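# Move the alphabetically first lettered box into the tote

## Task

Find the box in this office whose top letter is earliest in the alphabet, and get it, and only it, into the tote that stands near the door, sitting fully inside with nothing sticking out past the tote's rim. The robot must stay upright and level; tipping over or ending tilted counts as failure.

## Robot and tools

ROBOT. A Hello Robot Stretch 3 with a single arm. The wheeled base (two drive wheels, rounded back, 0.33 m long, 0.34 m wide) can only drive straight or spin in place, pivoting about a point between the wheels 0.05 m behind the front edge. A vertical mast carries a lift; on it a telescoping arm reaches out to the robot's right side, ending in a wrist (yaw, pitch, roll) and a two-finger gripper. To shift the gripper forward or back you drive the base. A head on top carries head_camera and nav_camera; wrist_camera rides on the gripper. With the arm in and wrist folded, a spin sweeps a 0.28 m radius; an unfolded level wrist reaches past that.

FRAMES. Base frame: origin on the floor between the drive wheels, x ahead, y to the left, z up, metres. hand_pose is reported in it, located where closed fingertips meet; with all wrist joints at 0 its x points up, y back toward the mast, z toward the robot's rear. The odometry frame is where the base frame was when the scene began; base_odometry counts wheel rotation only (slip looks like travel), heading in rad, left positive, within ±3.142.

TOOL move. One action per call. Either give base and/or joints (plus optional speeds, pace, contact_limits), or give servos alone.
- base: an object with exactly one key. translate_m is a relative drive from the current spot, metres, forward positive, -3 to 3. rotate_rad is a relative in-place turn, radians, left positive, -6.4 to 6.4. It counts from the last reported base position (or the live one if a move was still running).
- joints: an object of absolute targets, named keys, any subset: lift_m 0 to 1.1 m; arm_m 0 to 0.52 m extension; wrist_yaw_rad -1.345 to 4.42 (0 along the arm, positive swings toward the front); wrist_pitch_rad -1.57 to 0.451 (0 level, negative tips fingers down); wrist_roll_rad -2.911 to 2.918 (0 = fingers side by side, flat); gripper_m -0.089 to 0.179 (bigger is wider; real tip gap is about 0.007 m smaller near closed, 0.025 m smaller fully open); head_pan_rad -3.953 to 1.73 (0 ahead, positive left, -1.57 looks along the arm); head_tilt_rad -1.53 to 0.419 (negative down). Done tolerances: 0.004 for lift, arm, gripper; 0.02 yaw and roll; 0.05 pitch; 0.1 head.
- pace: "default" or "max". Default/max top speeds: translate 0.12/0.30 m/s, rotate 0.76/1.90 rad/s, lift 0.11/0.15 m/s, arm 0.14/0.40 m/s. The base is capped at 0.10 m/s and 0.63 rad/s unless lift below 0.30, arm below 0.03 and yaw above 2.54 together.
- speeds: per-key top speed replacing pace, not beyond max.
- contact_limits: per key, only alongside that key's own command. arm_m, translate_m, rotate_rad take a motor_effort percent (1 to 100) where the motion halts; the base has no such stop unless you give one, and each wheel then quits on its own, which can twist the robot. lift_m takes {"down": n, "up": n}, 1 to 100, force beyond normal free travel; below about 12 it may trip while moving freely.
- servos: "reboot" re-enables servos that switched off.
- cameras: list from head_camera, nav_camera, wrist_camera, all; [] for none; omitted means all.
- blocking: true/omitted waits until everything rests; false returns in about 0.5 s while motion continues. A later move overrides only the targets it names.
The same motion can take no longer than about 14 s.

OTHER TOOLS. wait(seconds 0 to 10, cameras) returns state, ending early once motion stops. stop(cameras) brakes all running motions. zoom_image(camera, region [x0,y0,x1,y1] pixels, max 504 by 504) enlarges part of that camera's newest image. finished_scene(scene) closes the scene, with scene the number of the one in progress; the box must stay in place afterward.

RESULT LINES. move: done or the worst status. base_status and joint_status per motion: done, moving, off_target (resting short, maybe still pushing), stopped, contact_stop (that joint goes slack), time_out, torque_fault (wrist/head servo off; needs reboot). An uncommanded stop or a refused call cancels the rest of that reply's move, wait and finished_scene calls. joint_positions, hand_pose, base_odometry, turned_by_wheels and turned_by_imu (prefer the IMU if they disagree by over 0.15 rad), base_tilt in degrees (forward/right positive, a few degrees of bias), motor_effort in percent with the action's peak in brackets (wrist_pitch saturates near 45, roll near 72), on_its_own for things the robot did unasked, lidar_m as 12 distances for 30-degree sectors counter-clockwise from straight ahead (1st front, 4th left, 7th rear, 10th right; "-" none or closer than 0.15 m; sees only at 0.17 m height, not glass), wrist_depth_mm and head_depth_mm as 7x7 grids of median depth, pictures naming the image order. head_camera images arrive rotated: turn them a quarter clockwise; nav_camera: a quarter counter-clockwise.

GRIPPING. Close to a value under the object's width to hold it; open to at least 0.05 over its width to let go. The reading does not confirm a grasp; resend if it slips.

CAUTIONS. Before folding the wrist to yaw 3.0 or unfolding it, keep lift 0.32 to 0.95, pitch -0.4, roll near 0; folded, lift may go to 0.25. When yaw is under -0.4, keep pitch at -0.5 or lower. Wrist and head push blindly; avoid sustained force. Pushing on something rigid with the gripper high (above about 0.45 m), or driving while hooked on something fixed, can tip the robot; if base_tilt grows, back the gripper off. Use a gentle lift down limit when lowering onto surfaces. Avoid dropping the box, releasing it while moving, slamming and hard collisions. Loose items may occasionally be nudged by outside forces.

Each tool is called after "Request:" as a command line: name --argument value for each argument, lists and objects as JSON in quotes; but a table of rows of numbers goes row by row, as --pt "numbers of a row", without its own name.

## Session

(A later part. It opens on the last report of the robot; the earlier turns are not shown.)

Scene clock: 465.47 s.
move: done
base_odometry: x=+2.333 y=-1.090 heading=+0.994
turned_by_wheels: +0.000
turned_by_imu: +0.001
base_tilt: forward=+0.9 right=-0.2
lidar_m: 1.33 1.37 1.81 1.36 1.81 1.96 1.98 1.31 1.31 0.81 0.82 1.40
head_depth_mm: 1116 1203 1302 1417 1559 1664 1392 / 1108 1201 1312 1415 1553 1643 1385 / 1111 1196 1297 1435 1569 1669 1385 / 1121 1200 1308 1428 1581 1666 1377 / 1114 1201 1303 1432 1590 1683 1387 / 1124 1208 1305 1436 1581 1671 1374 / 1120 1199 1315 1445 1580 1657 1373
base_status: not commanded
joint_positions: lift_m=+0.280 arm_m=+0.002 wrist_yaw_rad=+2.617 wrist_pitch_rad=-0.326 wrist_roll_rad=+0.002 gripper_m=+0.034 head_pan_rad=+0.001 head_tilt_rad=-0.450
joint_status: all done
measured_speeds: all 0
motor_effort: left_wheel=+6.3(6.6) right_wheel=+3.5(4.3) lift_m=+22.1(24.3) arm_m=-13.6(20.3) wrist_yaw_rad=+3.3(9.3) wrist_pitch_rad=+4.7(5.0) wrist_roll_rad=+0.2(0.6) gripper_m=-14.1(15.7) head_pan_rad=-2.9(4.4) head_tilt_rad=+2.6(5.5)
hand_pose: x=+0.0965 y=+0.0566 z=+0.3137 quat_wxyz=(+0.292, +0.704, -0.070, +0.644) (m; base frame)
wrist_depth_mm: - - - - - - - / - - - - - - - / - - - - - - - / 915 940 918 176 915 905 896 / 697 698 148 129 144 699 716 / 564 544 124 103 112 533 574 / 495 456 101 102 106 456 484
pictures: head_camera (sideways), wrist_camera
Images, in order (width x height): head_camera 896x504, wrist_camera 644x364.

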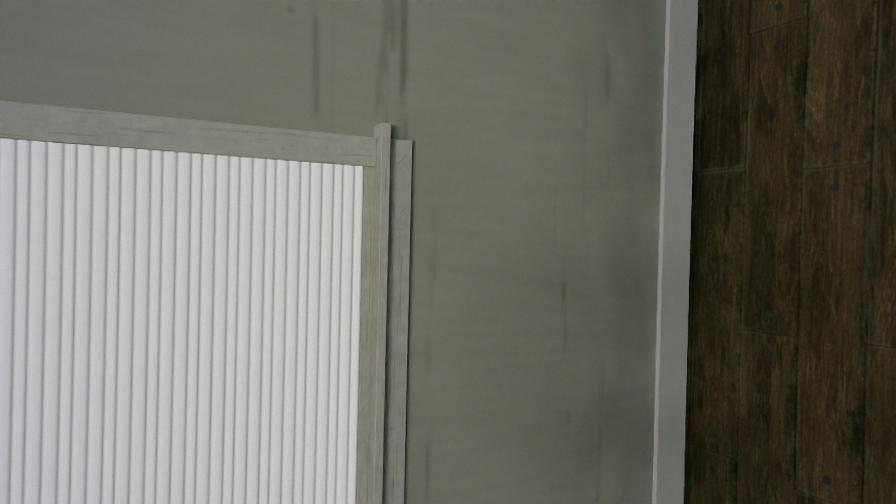

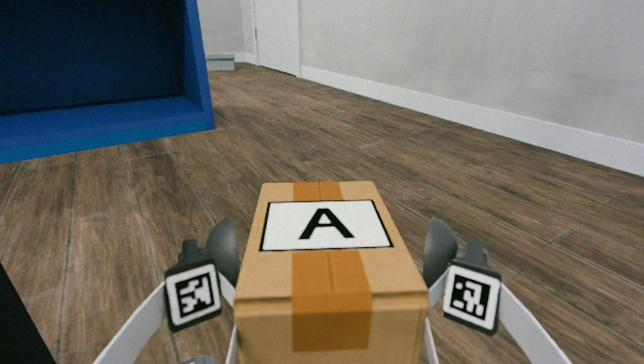

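Request:
move --base '{"rotate_rad": 1.011}' --pace "max" --cameras '[]'

Request:
move --base '{"translate_m": 1.357}' --pace "max" --cameras '["wrist_camera"]'

Request:
move --base '{"rotate_rad": 0.561}' --pace "max" --joints '{"head_tilt_rad": -0.6}' --cameras '["head_camera", "nav_camera", "wrist_camera"]'

Scene clock: 472.77 s.
move: done
base_odometry: x=+2.333 y=-1.090 heading=+2.004
turned_by_wheels: +1.011
turned_by_imu: +1.007
base_tilt: forward=+1.1 right=-0.1
lidar_m: 1.73 1.37 1.42 1.96 1.98 1.31 1.34 1.25 0.81 1.43 1.33 1.35
head_depth_mm: 1518 1585 1665 1764 1867 1697 1380 / 1694 1762 1872 1997 2040 1671 1383 / 1907 2024 2154 2284 2114 1676 1379 / 2195 2364 2529 2632 2145 1688 1385 / 2515 2724 3019 2938 2103 1669 1389 / 3134 3390 3618 2908 2109 1669 1376 / 2999 3166 1406 1490 1710 1621 1372
base_status: done
joint_positions: lift_m=+0.280 arm_m=+0.002 wrist_yaw_rad=+2.617 wrist_pitch_rad=-0.326 wrist_roll_rad=+0.002 gripper_m=+0.034 head_pan_rad=+0.000 head_tilt_rad=-0.450
joint_status: not commanded
measured_speeds: all 0
motor_effort: left_wheel=-7.6(16.6) right_wheel=+9.5(16.5) lift_m=+23.2(23.4) arm_m=-14.8(15.0) wrist_yaw_rad=+3.5(3.8) wrist_pitch_rad=+4.6(4.9) wrist_roll_rad=+0.3(0.4) gripper_m=-14.2(15.6) head_pan_rad=-2.8(4.3) head_tilt_rad=+2.2(3.6)
hand_pose: x=+0.0965 y=+0.0566 z=+0.3137 quat_wxyz=(+0.292, +0.704, -0.070, +0.644) (m; base frame)
wrist_depth_mm: - - - - - - - / - - - - - - - / - - - - - - - / 900 916 905 177 924 931 887 / 689 705 147 129 145 701 717 / 558 554 124 102 112 535 574 / 489 452 101 102 106 449 477
pictures: none
No camera images: "cameras" was empty.

Scene clock: 478.67 s.
move: done
base_odometry: x=+1.763 y=+0.142 heading=+2.004
turned_by_wheels: +0.000
turned_by_imu: -0.001
base_tilt: forward=+0.8 right=-0.3
lidar_m: 0.72 1.55 0.64 0.46 1.34 3.05 2.51 1.98 0.88 0.59 0.55 0.56
head_depth_mm: 605 633 665 702 742 792 843 / 672 711 751 798 852 912 979 / 761 806 859 921 1000 1087 1179 / 870 934 1006 1099 1206 1324 1343 / 1022 1110 1213 1332 1481 1573 1371 / 1189 1322 1451 1689 1872 1673 1390 / 1520 1728 1981 2468 2116 1652 1370
base_status: done
joint_positions: lift_m=+0.280 arm_m=+0.002 wrist_yaw_rad=+2.617 wrist_pitch_rad=-0.326 wrist_roll_rad=+0.002 gripper_m=+0.034 head_pan_rad=+0.000 head_tilt_rad=-0.450
joint_status: not commanded
measured_speeds: all 0
motor_effort: left_wheel=-1.3(12.3) right_wheel=+9.0(19.9) lift_m=+28.8(28.8) arm_m=-19.8(20.7) wrist_yaw_rad=+2.4(3.6) wrist_pitch_rad=+4.5(5.1) wrist_roll_rad=+0.2(0.5) gripper_m=-14.1(15.4) head_pan_rad=-3.5(4.0) head_tilt_rad=+0.7(3.5)
hand_pose: x=+0.0964 y=+0.0566 z=+0.3137 quat_wxyz=(+0.292, +0.704, -0.070, +0.644) (m; base frame)
wrist_depth_mm: 386 463 - - - - - / 409 468 - - - - - / 434 479 - - - - - / 454 480 - 177 916 937 916 / 580 494 145 129 144 728 708 / 566 122 124 102 112 533 573 / 494 448 101 101 106 450 477
pictures: wrist_camera
Images, in order (width x height): wrist_camera 644x364.

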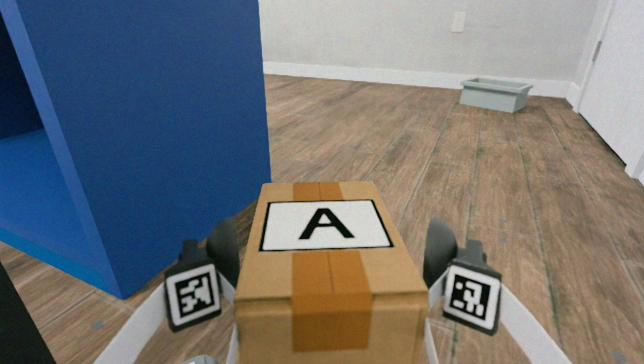

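Scene clock: 480.03 s.
move: done
base_odometry: x=+1.763 y=+0.142 heading=+2.565
turned_by_wheels: +0.561
turned_by_imu: +0.558
base_tilt: forward=+0.9 right=-0.1
lidar_m: 1.69 0.62 0.46 1.30 3.28 2.48 1.98 0.84 0.59 0.55 0.57 0.74
head_depth_mm: 1706 1716 1703 1691 1650 1482 1265 / 2089 2240 2496 2165 1797 1477 1262 / 2087 2284 2570 2239 1793 1491 1257 / 2070 2302 2558 2238 1785 1478 1259 / 2076 2265 2553 2255 1792 1467 1260 / 2081 2284 2564 2249 1774 1468 1264 / 2058 2256 2540 2232 1793 1470 1254
base_status: done
joint_positions: lift_m=+0.280 arm_m=+0.002 wrist_yaw_rad=+2.617 wrist_pitch_rad=-0.326 wrist_roll_rad=+0.002 gripper_m=+0.034 head_pan_rad=+0.000 head_tilt_rad=-0.598
joint_status: all done
measured_speeds: all 0
motor_effort: left_wheel=-8.8(16.0) right_wheel=+9.0(16.5) lift_m=+29.7(30.1) arm_m=-19.8(20.5) wrist_yaw_rad=+3.3(3.5) wrist_pitch_rad=+4.7(5.2) wrist_roll_rad=+0.1(0.4) gripper_m=-15.2(15.6) head_pan_rad=-2.7(3.5) head_tilt_rad=-3.0(5.7)
hand_pose: x=+0.0964 y=+0.0566 z=+0.3137 quat_wxyz=(+0.292, +0.704, -0.070, +0.644) (m; base frame)
wrist_depth_mm: - - - 478 - - - / - - - 496 - - - / - - - - - - - / 928 913 816 164 803 920 955 / 714 710 147 130 145 705 699 / 562 553 124 102 112 528 569 / 486 451 101 102 106 447 481
pictures: head_camera (sideways), nav_camera (sideways), wrist_camera
Images, in order (width x height): head_camera 896x504, nav_camera 672x504, wrist_camera 644x364.

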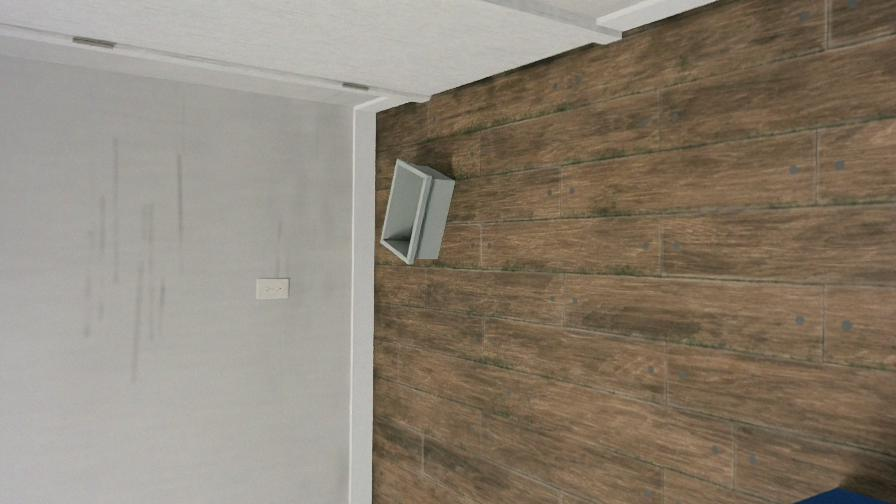

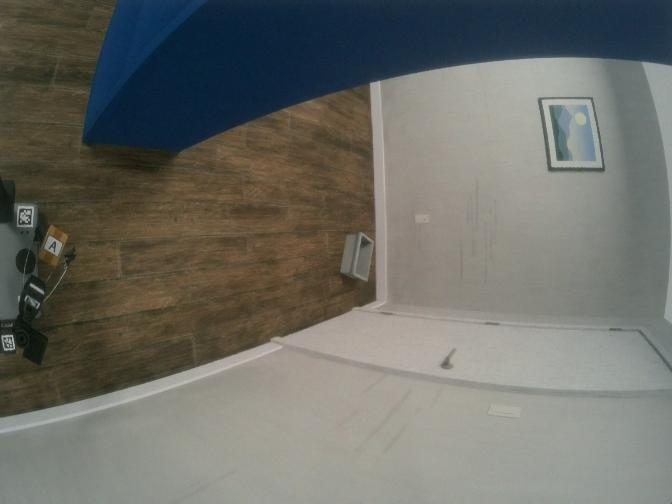

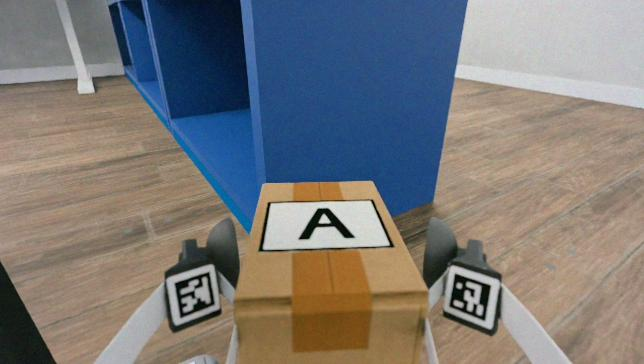

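Request:
move --base '{"rotate_rad": -0.081}' --pace "max" --cameras '[]'

Request:
move --base '{"translate_m": 1.485}' --pace "max" --cameras '[]'

Request:
move --base '{"rotate_rad": 1.652}' --pace "max" --joints '{"head_pan_rad": -1.57, "head_tilt_rad": -0.9, "lift_m": 0.45}' --cameras '["head_camera", "nav_camera", "wrist_camera"]'

Scene clock: 514.63 s.
move: done
base_odometry: x=+1.763 y=+0.142 heading=+2.484
turned_by_wheels: -0.081
turned_by_imu: -0.080
base_tilt: forward=+0.8 right=-0.3
lidar_m: 1.34 0.68 0.46 1.30 3.23 2.56 1.98 0.93 0.60 0.55 0.56 0.70
head_depth_mm: 1327 1341 1366 1432 1465 1414 1270 / 1784 1842 1889 1916 1725 1474 1263 / 2111 2294 2508 2247 1784 1478 1257 / 2084 2278 2560 2237 1802 1476 1256 / 2070 2273 2533 2248 1778 1470 1246 / 2066 2258 2487 2247 1777 1473 1260 / 2045 2259 2489 2229 1780 1472 1260
base_status: done
joint_positions: lift_m=+0.280 arm_m=+0.002 wrist_yaw_rad=+2.617 wrist_pitch_rad=-0.326 wrist_roll_rad=+0.002 gripper_m=+0.034 head_pan_rad=+0.000 head_tilt_rad=-0.600
joint_status: not commanded
measured_speeds: all 0
motor_effort: left_wheel=+9.6(11.6) right_wheel=-8.5(12.2) lift_m=+29.2(31.4) arm_m=-17.5(17.9) wrist_yaw_rad=+3.2(3.3) wrist_pitch_rad=+4.5(5.0) wrist_roll_rad=+0.2(0.4) gripper_m=-14.6(14.8) head_pan_rad=-2.8(3.3) head_tilt_rad=-1.7(3.7)
hand_pose: x=+0.0964 y=+0.0566 z=+0.3137 quat_wxyz=(+0.292, +0.704, -0.070, +0.644) (m; base frame)
wrist_depth_mm: - - 460 489 - - - / - - 494 - - - - / - - - - - - - / 923 913 753 164 852 905 923 / 707 700 147 129 144 691 705 / 562 551 124 103 112 530 571 / 499 445 101 102 106 455 479
pictures: none
No camera images: "cameras" was empty.

Scene clock: 521.00 s.
move: done
base_odometry: x=+0.587 y=+1.049 heading=+2.484
turned_by_wheels: +0.000
turned_by_imu: -0.001
base_tilt: forward=+1.0 right=-0.2
lidar_m: 0.87 0.96 1.19 2.42 1.31 1.00 3.44 0.58 0.36 0.33 0.33 0.41
head_depth_mm: 796 852 863 874 815 860 880 / 805 887 990 1109 1228 1272 1194 / 801 882 987 1118 1287 1437 1256 / 793 876 971 1103 1275 1421 1263 / 791 867 973 1095 1259 1413 1207 / 786 864 961 1086 1241 1415 1207 / 782 854 957 1070 1234 1389 1257
base_status: done
joint_positions: lift_m=+0.280 arm_m=+0.002 wrist_yaw_rad=+2.617 wrist_pitch_rad=-0.326 wrist_roll_rad=+0.002 gripper_m=+0.034 head_pan_rad=+0.000 head_tilt_rad=-0.601
joint_status: not commanded
measured_speeds: all 0
motor_effort: left_wheel=+6.2(20.3) right_wheel=-1.7(7.3) lift_m=+22.0(29.4) arm_m=-13.9(17.6) wrist_yaw_rad=+2.6(3.5) wrist_pitch_rad=+4.7(5.1) wrist_roll_rad=+0.3(0.5) gripper_m=-14.6(15.8) head_pan_rad=-1.3(3.0) head_tilt_rad=-0.7(3.3)
hand_pose: x=+0.0964 y=+0.0567 z=+0.3137 quat_wxyz=(+0.292, +0.704, -0.070, +0.644) (m; base frame)
wrist_depth_mm: - - - - - 777 - / - - - - - - - / - - - - - - - / 917 901 909 176 922 844 - / 701 697 148 129 144 644 703 / 573 547 124 103 112 122 - / 487 447 101 102 106 117 -
pictures: none
No camera images: "cameras" was empty.

Scene clock: 524.23 s.
move: done
base_odometry: x=+0.587 y=+1.049 heading=-2.147
turned_by_wheels: +1.652
turned_by_imu: +1.647
base_tilt: forward=+0.8 right=-0.1
lidar_m: 2.80 1.21 1.00 1.92 0.53 0.35 0.33 0.33 0.43 0.95 0.97 1.25
head_depth_mm: 873 988 1078 1086 1039 1053 1053 / 869 1014 1209 1442 1394 1255 536 / 870 1009 1204 1478 1417 1262 559 / 874 1004 1193 1496 1415 1240 605 / 866 1004 1209 1480 1357 1240 1140 / 868 1006 1191 1488 1418 1254 1140 / 862 1002 1193 1466 1422 1259 1135
base_status: done
joint_positions: lift_m=+0.450 arm_m=+0.002 wrist_yaw_rad=+2.617 wrist_pitch_rad=-0.327 wrist_roll_rad=+0.002 gripper_m=+0.034 head_pan_rad=-1.575 head_tilt_rad=-0.901
joint_status: all done
measured_speeds: all 0
motor_effort: left_wheel=-7.5(14.1) right_wheel=+9.6(15.7) lift_m=+28.0(33.5) arm_m=-20.5(20.6) wrist_yaw_rad=+3.0(3.7) wrist_pitch_rad=+5.0(5.2) wrist_roll_rad=+0.0(0.5) gripper_m=-14.6(15.6) head_pan_rad=+2.8(6.0) head_tilt_rad=-4.2(7.6)
hand_pose: x=+0.0963 y=+0.0566 z=+0.4835 quat_wxyz=(+0.292, +0.704, -0.069, +0.644) (m; base frame)
wrist_depth_mm: - - - - - - - / - - - - - - - / - - - - - - - / - - - 176 - - - / - - 148 130 145 - - / 775 772 125 102 112 737 790 / 690 121 101 102 106 629 669
pictures: head_camera (sideways), nav_camera (sideways), wrist_camera
Images, in order (width x height): head_camera 896x504, nav_camera 672x504, wrist_camera 644x364.

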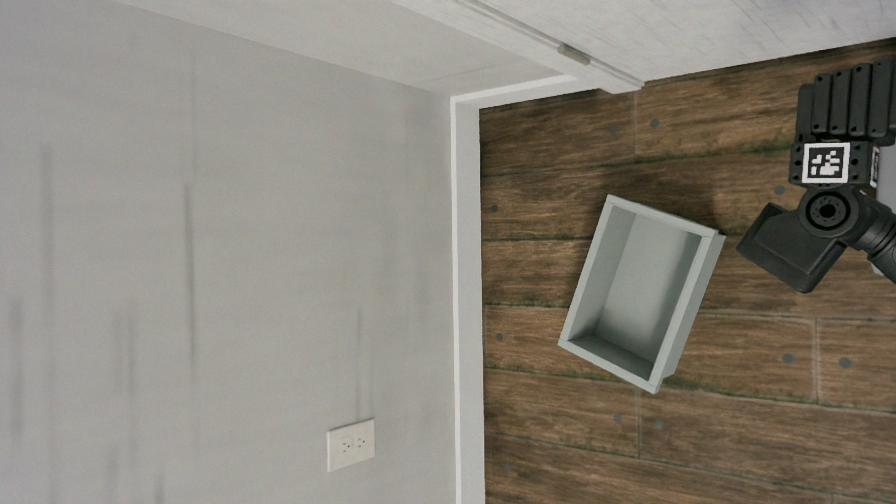

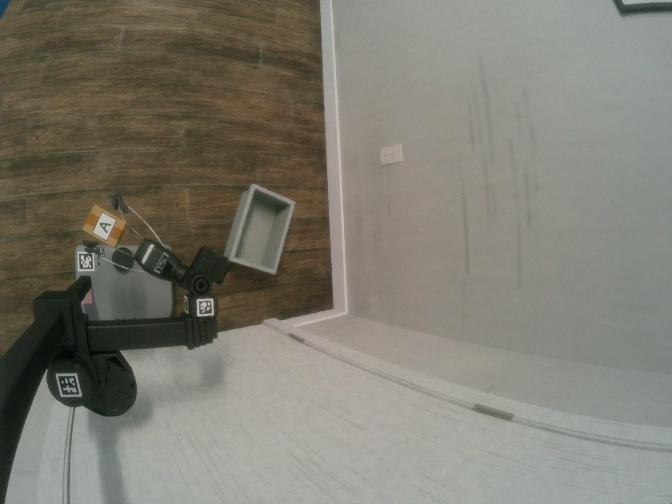

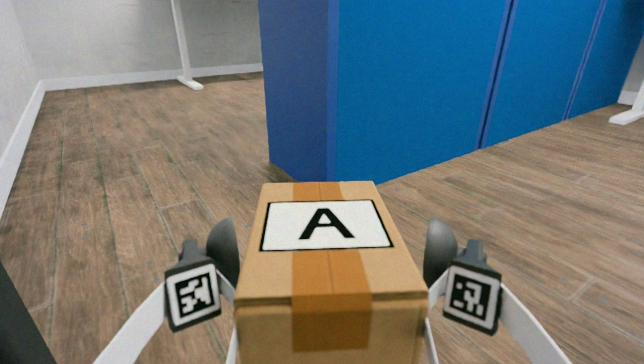

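Request:
move --base '{"translate_m": 0.13}' --joints '{"wrist_yaw_rad": 0.0, "wrist_pitch_rad": -0.4}' --cameras '[]'

Request:
move --joints '{"arm_m": 0.29, "wrist_pitch_rad": -0.9, "lift_m": 0.36}' --cameras '["head_camera", "wrist_camera"]'

Scene clock: 541.60 s.
move: done
base_odometry: x=+0.516 y=+0.940 heading=-2.148
turned_by_wheels: +0.000
turned_by_imu: +0.001
base_tilt: forward=+1.0 right=-0.2
lidar_m: 2.68 1.23 0.93 2.63 0.73 0.48 0.45 0.46 0.60 0.94 0.96 1.25
head_depth_mm: 865 999 1196 1424 1375 1256 1130 / 856 991 1185 1468 1403 1256 537 / 858 996 1193 1475 1420 825 558 / 856 995 1184 1466 1369 1178 1105 / 856 996 1182 1462 1422 1267 1130 / 858 990 1177 1456 1413 1263 1135 / 855 996 1184 1463 1413 1258 1131
base_status: done
joint_positions: lift_m=+0.450 arm_m=+0.002 wrist_yaw_rad=+0.003 wrist_pitch_rad=-0.423 wrist_roll_rad=+0.002 gripper_m=+0.034 head_pan_rad=-1.570 head_tilt_rad=-0.901
joint_status: all done
measured_speeds: all 0
motor_effort: left_wheel=-1.5(6.3) right_wheel=+11.8(17.0) lift_m=+21.5(23.8) arm_m=-16.6(18.4) wrist_yaw_rad=-2.0(5.9) wrist_pitch_rad=+3.9(7.0) wrist_roll_rad=+0.3(0.5) gripper_m=-15.0(15.3) head_pan_rad=+2.6(4.3) head_tilt_rad=-4.1(4.5)
hand_pose: x=-0.0208 y=-0.3705 z=+0.4616 quat_wxyz=(+0.691, +0.150, -0.691, -0.148) (m; base frame)
wrist_depth_mm: - - - - - - - / - 654 - - - - - / - - - - - - - / - - - 164 - - - / 812 - 146 129 137 - 418 / 726 694 125 102 112 121 484 / 625 121 101 102 106 120 512
pictures: none
No camera images: "cameras" was empty.

Scene clock: 544.93 s.
move: done
base_odometry: x=+0.516 y=+0.940 heading=-2.148
turned_by_wheels: +0.000
turned_by_imu: +0.001
base_tilt: forward=+0.9 right=-0.2
lidar_m: 2.68 1.22 0.93 2.63 0.74 0.48 0.45 0.46 0.60 0.94 0.96 1.24
head_depth_mm: 862 994 1192 1419 1383 1261 1137 / 859 998 1192 1469 1386 722 629 / 857 993 1182 1473 815 1239 1134 / 856 999 1186 1478 1343 1235 1128 / 861 994 1191 1462 1416 1254 1136 / 854 991 1180 1463 1417 1264 1131 / 853 994 1179 1464 1417 1261 1140
base_status: not commanded
joint_positions: lift_m=+0.360 arm_m=+0.290 wrist_yaw_rad=+0.003 wrist_pitch_rad=-0.913 wrist_roll_rad=+0.002 gripper_m=+0.034 head_pan_rad=-1.570 head_tilt_rad=-0.901
joint_status: all done
measured_speeds: all 0
motor_effort: left_wheel=-1.7(1.9) right_wheel=+11.9(12.6) lift_m=+21.5(23.4) arm_m=+20.4(23.1) wrist_yaw_rad=-1.5(2.8) wrist_pitch_rad=+2.3(5.2) wrist_roll_rad=+0.4(0.4) gripper_m=-14.6(16.1) head_pan_rad=+3.2(4.3) head_tilt_rad=-1.0(4.2)
hand_pose: x=-0.0212 y=-0.5725 z=+0.2811 quat_wxyz=(+0.635, +0.313, -0.634, -0.311) (m; base frame)
wrist_depth_mm: - - - - - - - / - - - - - 577 500 / 545 551 559 550 551 546 471 / 507 504 516 174 507 502 450 / 465 467 147 129 144 466 448 / 430 428 124 102 112 416 424 / 402 121 101 102 104 120 396
pictures: head_camera (sideways), wrist_camera
Images, in order (width x height): head_camera 896x504, wrist_camera 644x364.

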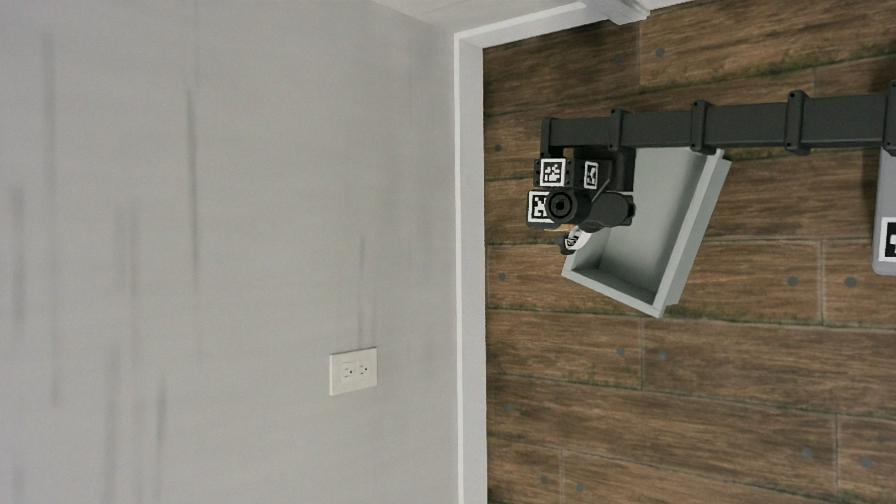

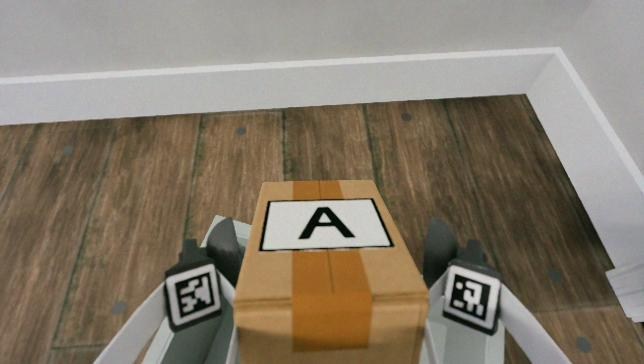

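Request:
move --joints '{"arm_m": 0.23, "wrist_pitch_rad": -1.0}' --cameras '["head_camera", "wrist_camera"]'

Scene clock: 568.50 s.
move: done
base_odometry: x=+0.516 y=+0.940 heading=-2.148
turned_by_wheels: +0.000
turned_by_imu: +0.001
base_tilt: forward=+1.0 right=-0.1
lidar_m: 2.68 1.22 0.93 2.63 0.74 0.48 0.46 0.46 0.60 0.94 0.96 1.24
head_depth_mm: 863 994 1199 1415 1387 1263 1133 / 860 996 1185 1469 1412 725 638 / 861 994 1195 1471 1415 1197 1135 / 857 996 1181 1470 1378 1237 1130 / 858 989 1188 1457 1414 1259 1138 / 852 989 1184 1454 1420 1263 1135 / 856 994 1192 1462 1419 1252 1130
base_status: not commanded
joint_positions: lift_m=+0.360 arm_m=+0.230 wrist_yaw_rad=+0.003 wrist_pitch_rad=-1.011 wrist_roll_rad=+0.002 gripper_m=+0.034 head_pan_rad=-1.570 head_tilt_rad=-0.901
joint_status: all done
measured_speeds: all 0
motor_effort: left_wheel=-1.6(1.8) right_wheel=+11.9(12.3) lift_m=+22.2(22.3) arm_m=-20.5(22.6) wrist_yaw_rad=-1.6(2.6) wrist_pitch_rad=+2.0(5.2) wrist_roll_rad=+0.3(0.5) gripper_m=-14.3(15.4) head_pan_rad=+3.0(4.1) head_tilt_rad=-0.4(2.5)
hand_pose: x=-0.0212 y=-0.4907 z=+0.2688 quat_wxyz=(+0.619, +0.343, -0.618, -0.342) (m; base frame)
wrist_depth_mm: - - - - 571 571 488 / 546 549 550 554 539 540 478 / 518 506 508 507 507 508 462 / 475 473 374 173 469 472 461 / 443 443 145 128 144 432 431 / 412 415 124 102 112 403 405 / 397 121 101 102 104 278 386
pictures: head_camera (sideways), wrist_camera
Images, in order (width x height): head_camera 896x504, wrist_camera 644x364.

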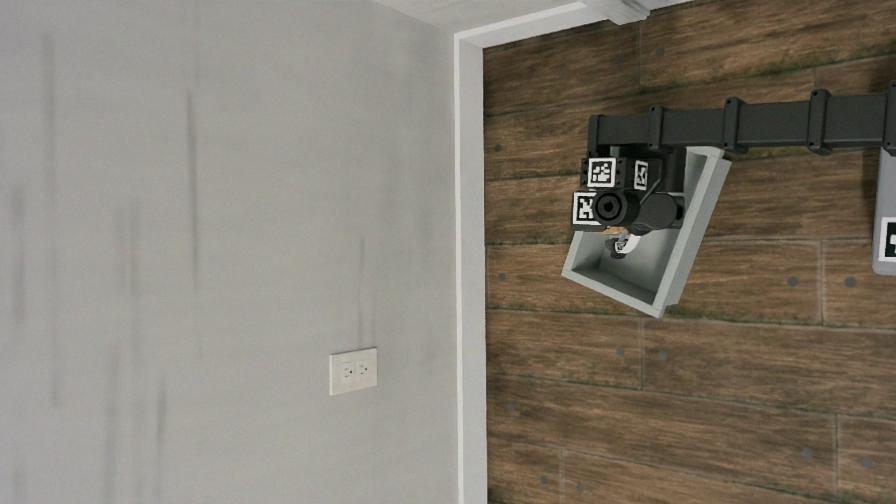

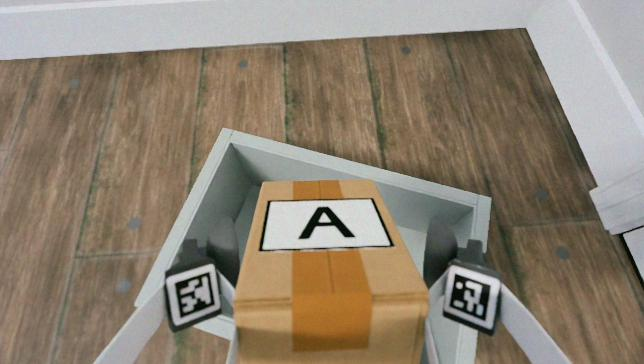

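Request:
move --joints '{"arm_m": 0.26, "lift_m": 0.22}' --cameras '["wrist_camera"]'

Request:
move --joints '{"lift_m": 0.15}' --speeds '{"lift_m": 0.03}' --contact_limits '{"lift_m": {"down": 13}}' --cameras '["head_camera", "wrist_camera"]'

Scene clock: 578.50 s.
move: done
base_odometry: x=+0.516 y=+0.940 heading=-2.148
turned_by_wheels: +0.000
turned_by_imu: +0.001
base_tilt: forward=+0.9 right=-0.2
lidar_m: 2.69 1.22 0.93 2.64 0.73 0.48 0.45 0.46 0.60 0.47 0.96 1.24
head_depth_mm: 858 1000 1190 1422 1391 1260 1131 / 859 996 1191 1478 1409 1232 1115 / 861 996 1180 1470 1410 916 1114 / 862 995 1186 1465 1362 1221 1136 / 859 1001 1185 1452 1402 1268 1134 / 857 999 1186 1464 1421 1254 1139 / 855 992 1186 1466 1432 1259 1136
base_status: not commanded
joint_positions: lift_m=+0.220 arm_m=+0.260 wrist_yaw_rad=+0.003 wrist_pitch_rad=-1.011 wrist_roll_rad=+0.002 gripper_m=+0.034 head_pan_rad=-1.570 head_tilt_rad=-0.901
joint_status: all done
measured_speeds: all 0
motor_effort: left_wheel=-1.6(1.8) right_wheel=+12.3(12.5) lift_m=+21.7(23.3) arm_m=+18.0(23.7) wrist_yaw_rad=-2.1(2.5) wrist_pitch_rad=+2.1(2.2) wrist_roll_rad=+0.1(0.4) gripper_m=-14.1(15.6) head_pan_rad=+3.5(4.0) head_tilt_rad=-0.5(1.4)
hand_pose: x=-0.0213 y=-0.5205 z=+0.1287 quat_wxyz=(+0.619, +0.343, -0.618, -0.342) (m; base frame)
wrist_depth_mm: 413 408 404 406 410 406 402 / 379 364 238 373 371 372 371 / 350 212 267 236 218 347 343 / 322 197 - 173 260 223 308 / 183 - 143 128 143 278 295 / - - 124 102 112 120 275 / - 121 101 102 104 114 260
pictures: wrist_camera
Images, in order (width x height): wrist_camera 644x364.

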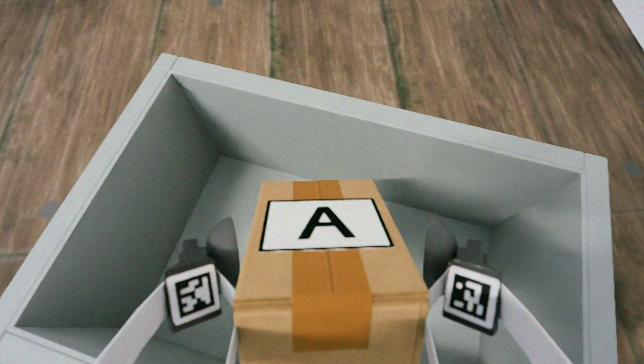

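Scene clock: 581.27 s.
move: done
base_odometry: x=+0.516 y=+0.940 heading=-2.148
turned_by_wheels: +0.000
turned_by_imu: +0.000
base_tilt: forward=+0.8 right=-0.3
lidar_m: 2.68 1.22 0.93 2.64 0.74 0.48 0.45 0.46 0.60 0.94 0.96 1.24
head_depth_mm: 859 1001 1184 1412 1380 1259 1135 / 857 990 1190 1475 1415 1237 1120 / 859 992 1181 1475 1421 957 1102 / 858 996 1186 1468 1369 1211 1132 / 858 995 1187 1480 1411 1256 1139 / 854 1000 1183 1457 1417 1263 1135 / 859 991 1186 1463 1416 1263 1132
base_status: not commanded
joint_positions: lift_m=+0.150 arm_m=+0.260 wrist_yaw_rad=+0.003 wrist_pitch_rad=-1.011 wrist_roll_rad=+0.002 gripper_m=+0.034 head_pan_rad=-1.570 head_tilt_rad=-0.900
joint_status: all done
measured_speeds: all 0
motor_effort: left_wheel=-1.5(1.8) right_wheel=+11.8(12.7) lift_m=+21.5(22.9) arm_m=+11.2(18.1) wrist_yaw_rad=-2.3(2.7) wrist_pitch_rad=+2.2(2.4) wrist_roll_rad=+0.2(0.4) gripper_m=-15.0(15.7) head_pan_rad=+2.1(4.1) head_tilt_rad=+0.6(2.1)
contact_limits: lift_m down 13 (down: maximum 72; up: maximum 65)
hand_pose: x=-0.0213 y=-0.5205 z=+0.0587 quat_wxyz=(+0.619, +0.343, -0.618, -0.342) (m; base frame)
wrist_depth_mm: 151 189 171 158 153 314 307 / - - 213 187 165 149 138 / - - 252 228 202 178 162 / - - - 161 236 215 190 / - - 144 129 136 - - / - - 125 102 112 121 - / - 101 101 102 106 120 -
pictures: head_camera (sideways), wrist_camera
Images, in order (width x height): head_camera 896x504, wrist_camera 644x364.

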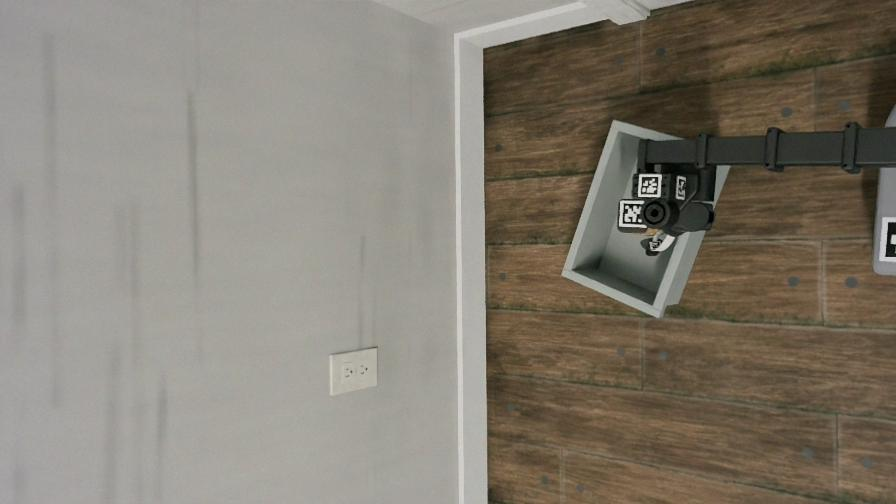

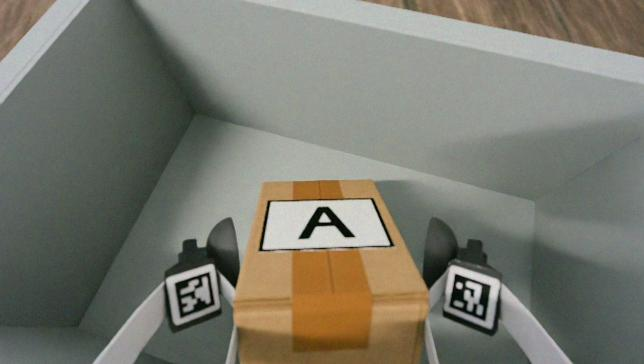

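Request:
move --joints '{"lift_m": 0.115}' --speeds '{"lift_m": 0.02}' --contact_limits '{"lift_m": {"down": 12}}' --cameras '["head_camera", "wrist_camera"]'

Scene clock: 585.17 s.
move: done
base_odometry: x=+0.516 y=+0.940 heading=-2.148
turned_by_wheels: +0.000
turned_by_imu: +0.001
base_tilt: forward=+0.9 right=-0.2
lidar_m: 2.68 1.22 0.93 2.64 0.73 0.48 0.45 0.46 0.60 0.94 0.96 1.24
head_depth_mm: 860 998 1199 1421 1387 1248 1134 / 860 1000 1188 1481 1419 1259 1114 / 857 996 1187 1479 1416 973 1104 / 858 998 1187 1460 1353 1236 1134 / 860 994 1172 1471 1411 1256 1139 / 857 992 1186 1469 1414 1258 1132 / 857 998 1179 1455 1407 1259 1128
base_status: not commanded
joint_positions: lift_m=+0.115 arm_m=+0.260 wrist_yaw_rad=+0.002 wrist_pitch_rad=-1.005 wrist_roll_rad=+0.002 gripper_m=+0.034 head_pan_rad=-1.570 head_tilt_rad=-0.900
joint_status: all done
measured_speeds: all 0
motor_effort: left_wheel=-1.8(1.8) right_wheel=+12.1(12.3) lift_m=+19.7(23.6) arm_m=+2.2(7.0) wrist_yaw_rad=-1.2(2.4) wrist_pitch_rad=+0.9(2.3) wrist_roll_rad=+0.3(0.4) gripper_m=-14.1(15.5) head_pan_rad=+3.2(4.2) head_tilt_rad=+0.6(1.6)
contact_limits: lift_m down 12 (down: maximum 72; up: maximum 65)
hand_pose: x=-0.0213 y=-0.5221 z=+0.0245 quat_wxyz=(+0.620, +0.341, -0.619, -0.340) (m; base frame)
wrist_depth_mm: - 186 168 155 137 128 117 / - - 207 182 162 146 135 / - - - 215 198 176 158 / - - - 145 - 204 187 / - 193 128 119 144 192 - / 182 181 124 101 127 176 - / 173 121 104 102 110 166 -
pictures: head_camera (sideways), wrist_camera
Images, in order (width x height): head_camera 896x504, wrist_camera 644x364.

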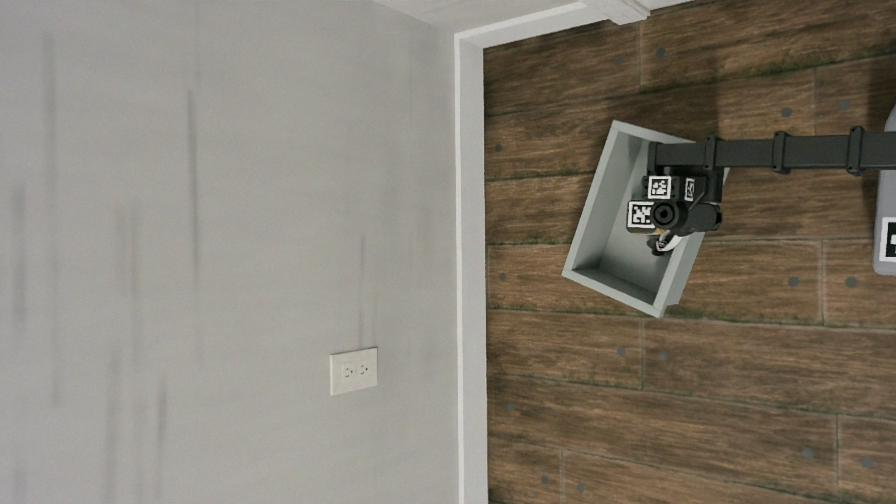

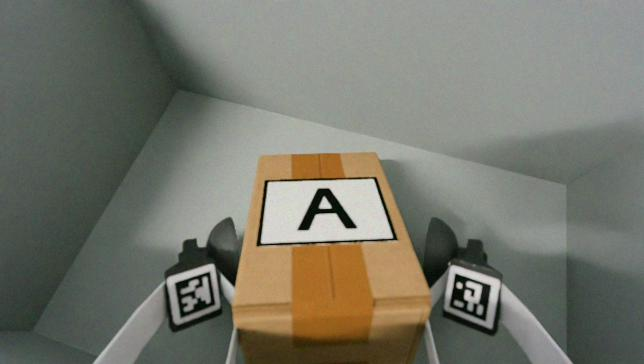

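Request:
move --joints '{"gripper_m": 0.125}' --cameras '["head_camera", "wrist_camera"]'

Scene clock: 588.33 s.
move: done
base_odometry: x=+0.516 y=+0.940 heading=-2.148
turned_by_wheels: +0.000
turned_by_imu: +0.000
base_tilt: forward=+0.8 right=-0.2
lidar_m: 2.68 1.22 0.93 2.64 0.73 0.48 0.45 0.46 0.60 0.94 0.96 1.24
head_depth_mm: 860 999 1188 1420 1370 1251 1136 / 858 997 1194 1484 1416 1265 1119 / 856 1000 1185 1475 1412 968 1103 / 858 999 1189 1465 1364 1215 1130 / 858 998 1193 1462 1418 1256 1136 / 856 998 1185 1472 1419 1254 1142 / 855 988 1177 1463 1423 1252 1135
base_status: not commanded
joint_positions: lift_m=+0.115 arm_m=+0.260 wrist_yaw_rad=+0.000 wrist_pitch_rad=-1.003 wrist_roll_rad=+0.002 gripper_m=+0.125 head_pan_rad=-1.570 head_tilt_rad=-0.900
joint_status: all done
measured_speeds: all 0
motor_effort: left_wheel=-1.5(1.8) right_wheel=+11.7(12.4) lift_m=+23.6(23.6) arm_m=-6.1(6.1) wrist_yaw_rad=+0.0(2.0) wrist_pitch_rad=+0.3(1.0) wrist_roll_rad=+0.3(0.4) gripper_m=-0.3(86.0) head_pan_rad=+3.2(3.9) head_tilt_rad=+0.3(1.8)
contact_limits: lift_m down 12 (down: maximum 72; up: maximum 65)
hand_pose: x=-0.0216 y=-0.5224 z=+0.0247 quat_wxyz=(+0.620, +0.340, -0.620, -0.341) (m; base frame)
wrist_depth_mm: - 185 165 151 137 127 116 / - 216 206 179 160 146 132 / - - - 214 195 174 157 / - - - 152 - 203 185 / - 191 146 142 190 191 - / 182 126 136 133 176 126 - / - 166 169 125 166 126 92
pictures: head_camera (sideways), wrist_camera
Images, in order (width x height): head_camera 896x504, wrist_camera 644x364.

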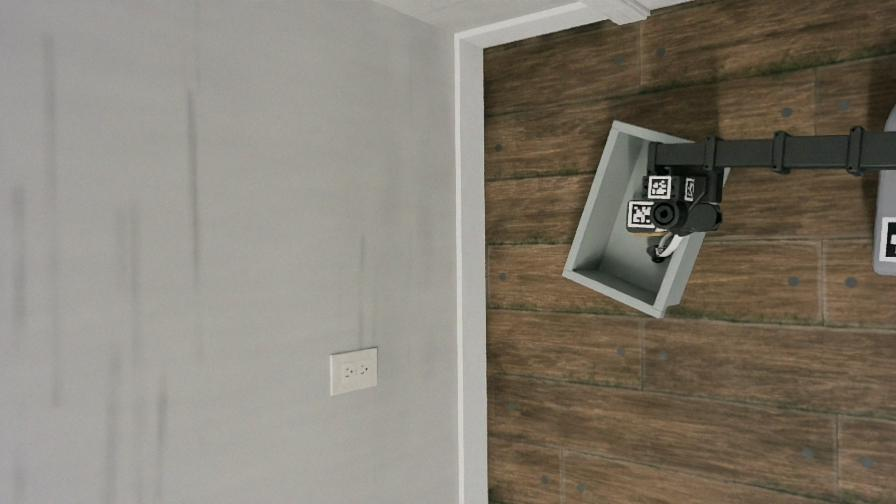

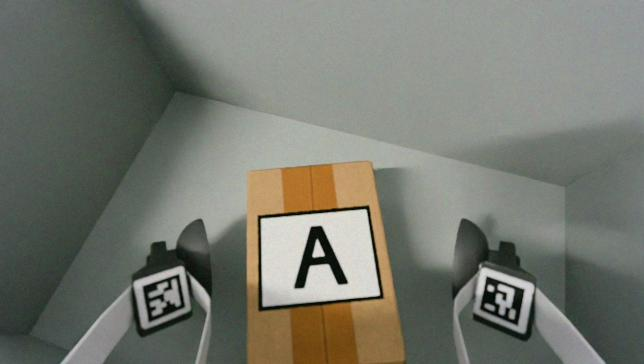

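Request:
move --joints '{"lift_m": 0.4}' --cameras '["wrist_camera"]'

Scene clock: 593.53 s.
move: done
base_odometry: x=+0.516 y=+0.940 heading=-2.148
turned_by_wheels: +0.000
turned_by_imu: +0.001
base_tilt: forward=+1.1 right=-0.1
lidar_m: 2.68 1.22 0.93 2.64 0.74 0.48 0.45 0.46 0.60 0.94 0.96 1.24
head_depth_mm: 861 996 1187 1429 1382 1260 1135 / 858 994 1186 1473 1390 671 591 / 857 987 1190 1489 757 1242 1131 / 859 995 1184 1475 1351 1236 1128 / 856 997 1184 1468 1410 1261 1134 / 855 995 1180 1463 1415 1252 1133 / 858 991 1181 1455 1419 1264 1138
base_status: not commanded
joint_positions: lift_m=+0.400 arm_m=+0.260 wrist_yaw_rad=+0.000 wrist_pitch_rad=-1.006 wrist_roll_rad=+0.002 gripper_m=+0.125 head_pan_rad=-1.570 head_tilt_rad=-0.900
joint_status: all done
measured_speeds: all 0
motor_effort: left_wheel=-1.6(1.9) right_wheel=+12.2(12.5) lift_m=+30.5(33.5) arm_m=-18.9(18.9) wrist_yaw_rad=+0.3(1.0) wrist_pitch_rad=+1.1(1.3) wrist_roll_rad=+0.3(0.4) gripper_m=+0.2(1.5) head_pan_rad=+2.8(4.2) head_tilt_rad=+0.6(1.7)
hand_pose: x=-0.0216 y=-0.5217 z=+0.3093 quat_wxyz=(+0.619, +0.341, -0.620, -0.341) (m; base frame)
wrist_depth_mm: - - - - - 558 - / 581 592 581 596 594 581 499 / 563 564 565 550 545 553 476 / 521 515 511 518 514 516 460 / 485 485 371 407 464 479 469 / 452 123 - 393 - 125 449 / 435 127 336 380 - 311 416
pictures: wrist_camera
Images, in order (width x height): wrist_camera 644x364.

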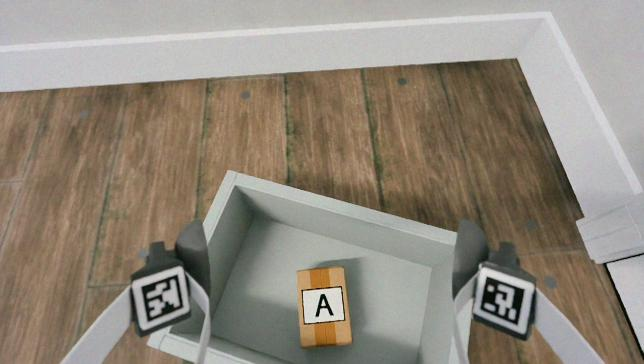

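Request:
move --joints '{"arm_m": 0.0, "wrist_yaw_rad": 1.57, "wrist_pitch_rad": -0.4, "gripper_m": 0.0, "lift_m": 0.5}' --pace "max" --cameras '["wrist_camera"]'

Request:
move --joints '{"lift_m": 0.28, "wrist_yaw_rad": 2.9}' --base '{"translate_m": 0.8}' --pace "max" --cameras '["wrist_camera"]'

Scene clock: 695.27 s.
move: done
base_odometry: x=+0.516 y=+0.940 heading=-2.147
turned_by_wheels: +0.000
turned_by_imu: +0.001
base_tilt: forward=+1.1 right=+0.0
lidar_m: 2.69 1.23 0.93 2.63 0.73 0.48 0.45 0.47 0.60 0.94 0.96 1.24
head_depth_mm: 862 993 1194 1425 1379 1256 1141 / 858 998 1189 1468 1412 1257 490 / 860 999 1192 1469 1415 1242 514 / 859 997 1186 1474 1359 1239 582 / 857 993 1179 1463 1417 1270 582 / 860 988 1181 1449 1423 1260 1115 / 858 989 1175 1464 1429 1257 1116
base_status: not commanded
joint_positions: lift_m=+0.500 arm_m=+0.002 wrist_yaw_rad=+1.568 wrist_pitch_rad=-0.419 wrist_roll_rad=+0.002 gripper_m=+0.000 head_pan_rad=-1.570 head_tilt_rad=-0.900
joint_status: all done
joint sent to its limit — arm_m, lower limit.
measured_speeds: all 0
motor_effort: left_wheel=-1.5(1.9) right_wheel=+12.2(12.4) lift_m=+27.1(32.8) arm_m=-20.3(22.5) wrist_yaw_rad=+2.5(9.3) wrist_pitch_rad=+3.3(6.2) wrist_roll_rad=+0.2(0.4) gripper_m=-1.5(85.7) head_pan_rad=+2.6(3.9) head_tilt_rad=-0.3(1.8)
hand_pose: x=+0.2029 y=-0.1475 z=+0.5124 quat_wxyz=(+0.594, +0.593, -0.386, +0.384) (m; base frame)
wrist_depth_mm: - - - - - - - / - - - - - - - / - - - - - - - / - - - - - - - / 897 939 929 155 932 920 867 / 762 760 763 128 756 769 781 / 669 681 634 649 640 666 668
pictures: wrist_camera
Images, in order (width x height): wrist_camera 644x364.

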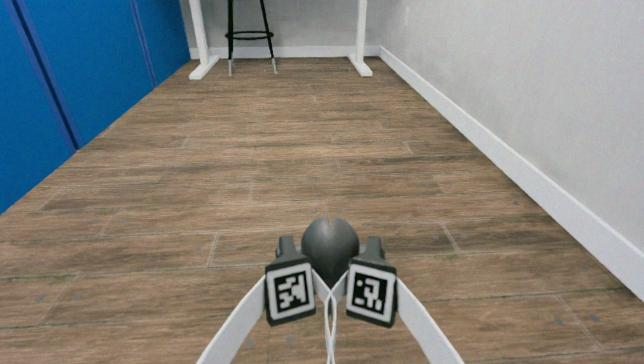

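Scene clock: 700.20 s.
move: done
base_odometry: x=+0.080 y=+0.269 heading=-2.147
turned_by_wheels: +0.000
turned_by_imu: -0.001
base_tilt: forward=+1.0 right=-0.1
lidar_m: 2.13 1.32 0.91 0.85 0.87 1.35 1.24 1.27 0.94 0.88 0.90 1.16
head_depth_mm: 801 925 1113 1372 1411 1261 1128 / 802 926 1107 1363 1413 1265 1136 / 801 929 1099 1363 1423 1261 693 / 799 927 1105 1360 1418 1250 746 / 798 923 1103 1372 1403 1260 1138 / 797 921 1099 1355 1407 1268 1137 / 796 922 1092 1358 1422 1258 1140
base_status: done
joint_positions: lift_m=+0.280 arm_m=+0.002 wrist_yaw_rad=+2.898 wrist_pitch_rad=-0.418 wrist_roll_rad=+0.002 gripper_m=+0.000 head_pan_rad=-1.570 head_tilt_rad=-0.900
joint_status: all done
measured_speeds: all 0
motor_effort: left_wheel=+4.7(14.5) right_wheel=+1.0(16.5) lift_m=+22.1(25.0) arm_m=-17.1(20.4) wrist_yaw_rad=+2.6(8.7) wrist_pitch_rad=+3.3(3.6) wrist_roll_rad=+0.1(0.4) gripper_m=-1.8(3.1) head_pan_rad=+1.9(4.1) head_tilt_rad=+0.4(1.7)
hand_pose: x=+0.0330 y=+0.0710 z=+0.2926 quat_wxyz=(+0.230, +0.705, +0.062, +0.668) (m; base frame)
wrist_depth_mm: - 141 - - 926 - - / 135 150 - - - - - / 145 154 - 973 - - - / 164 173 762 754 762 758 762 / 596 183 619 155 614 615 615 / 515 202 227 128 496 510 514 / 441 258 224 281 430 435 434
pictures: wrist_camera
Images, in order (width x height): wrist_camera 644x364.

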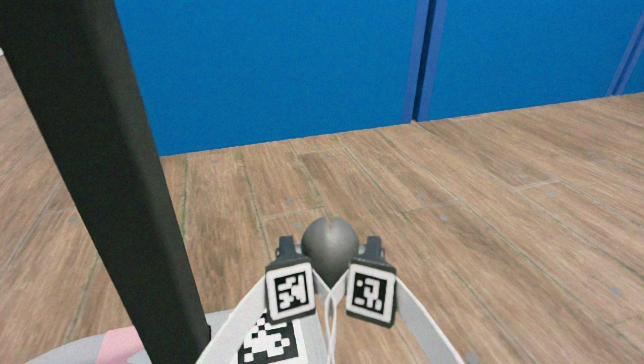

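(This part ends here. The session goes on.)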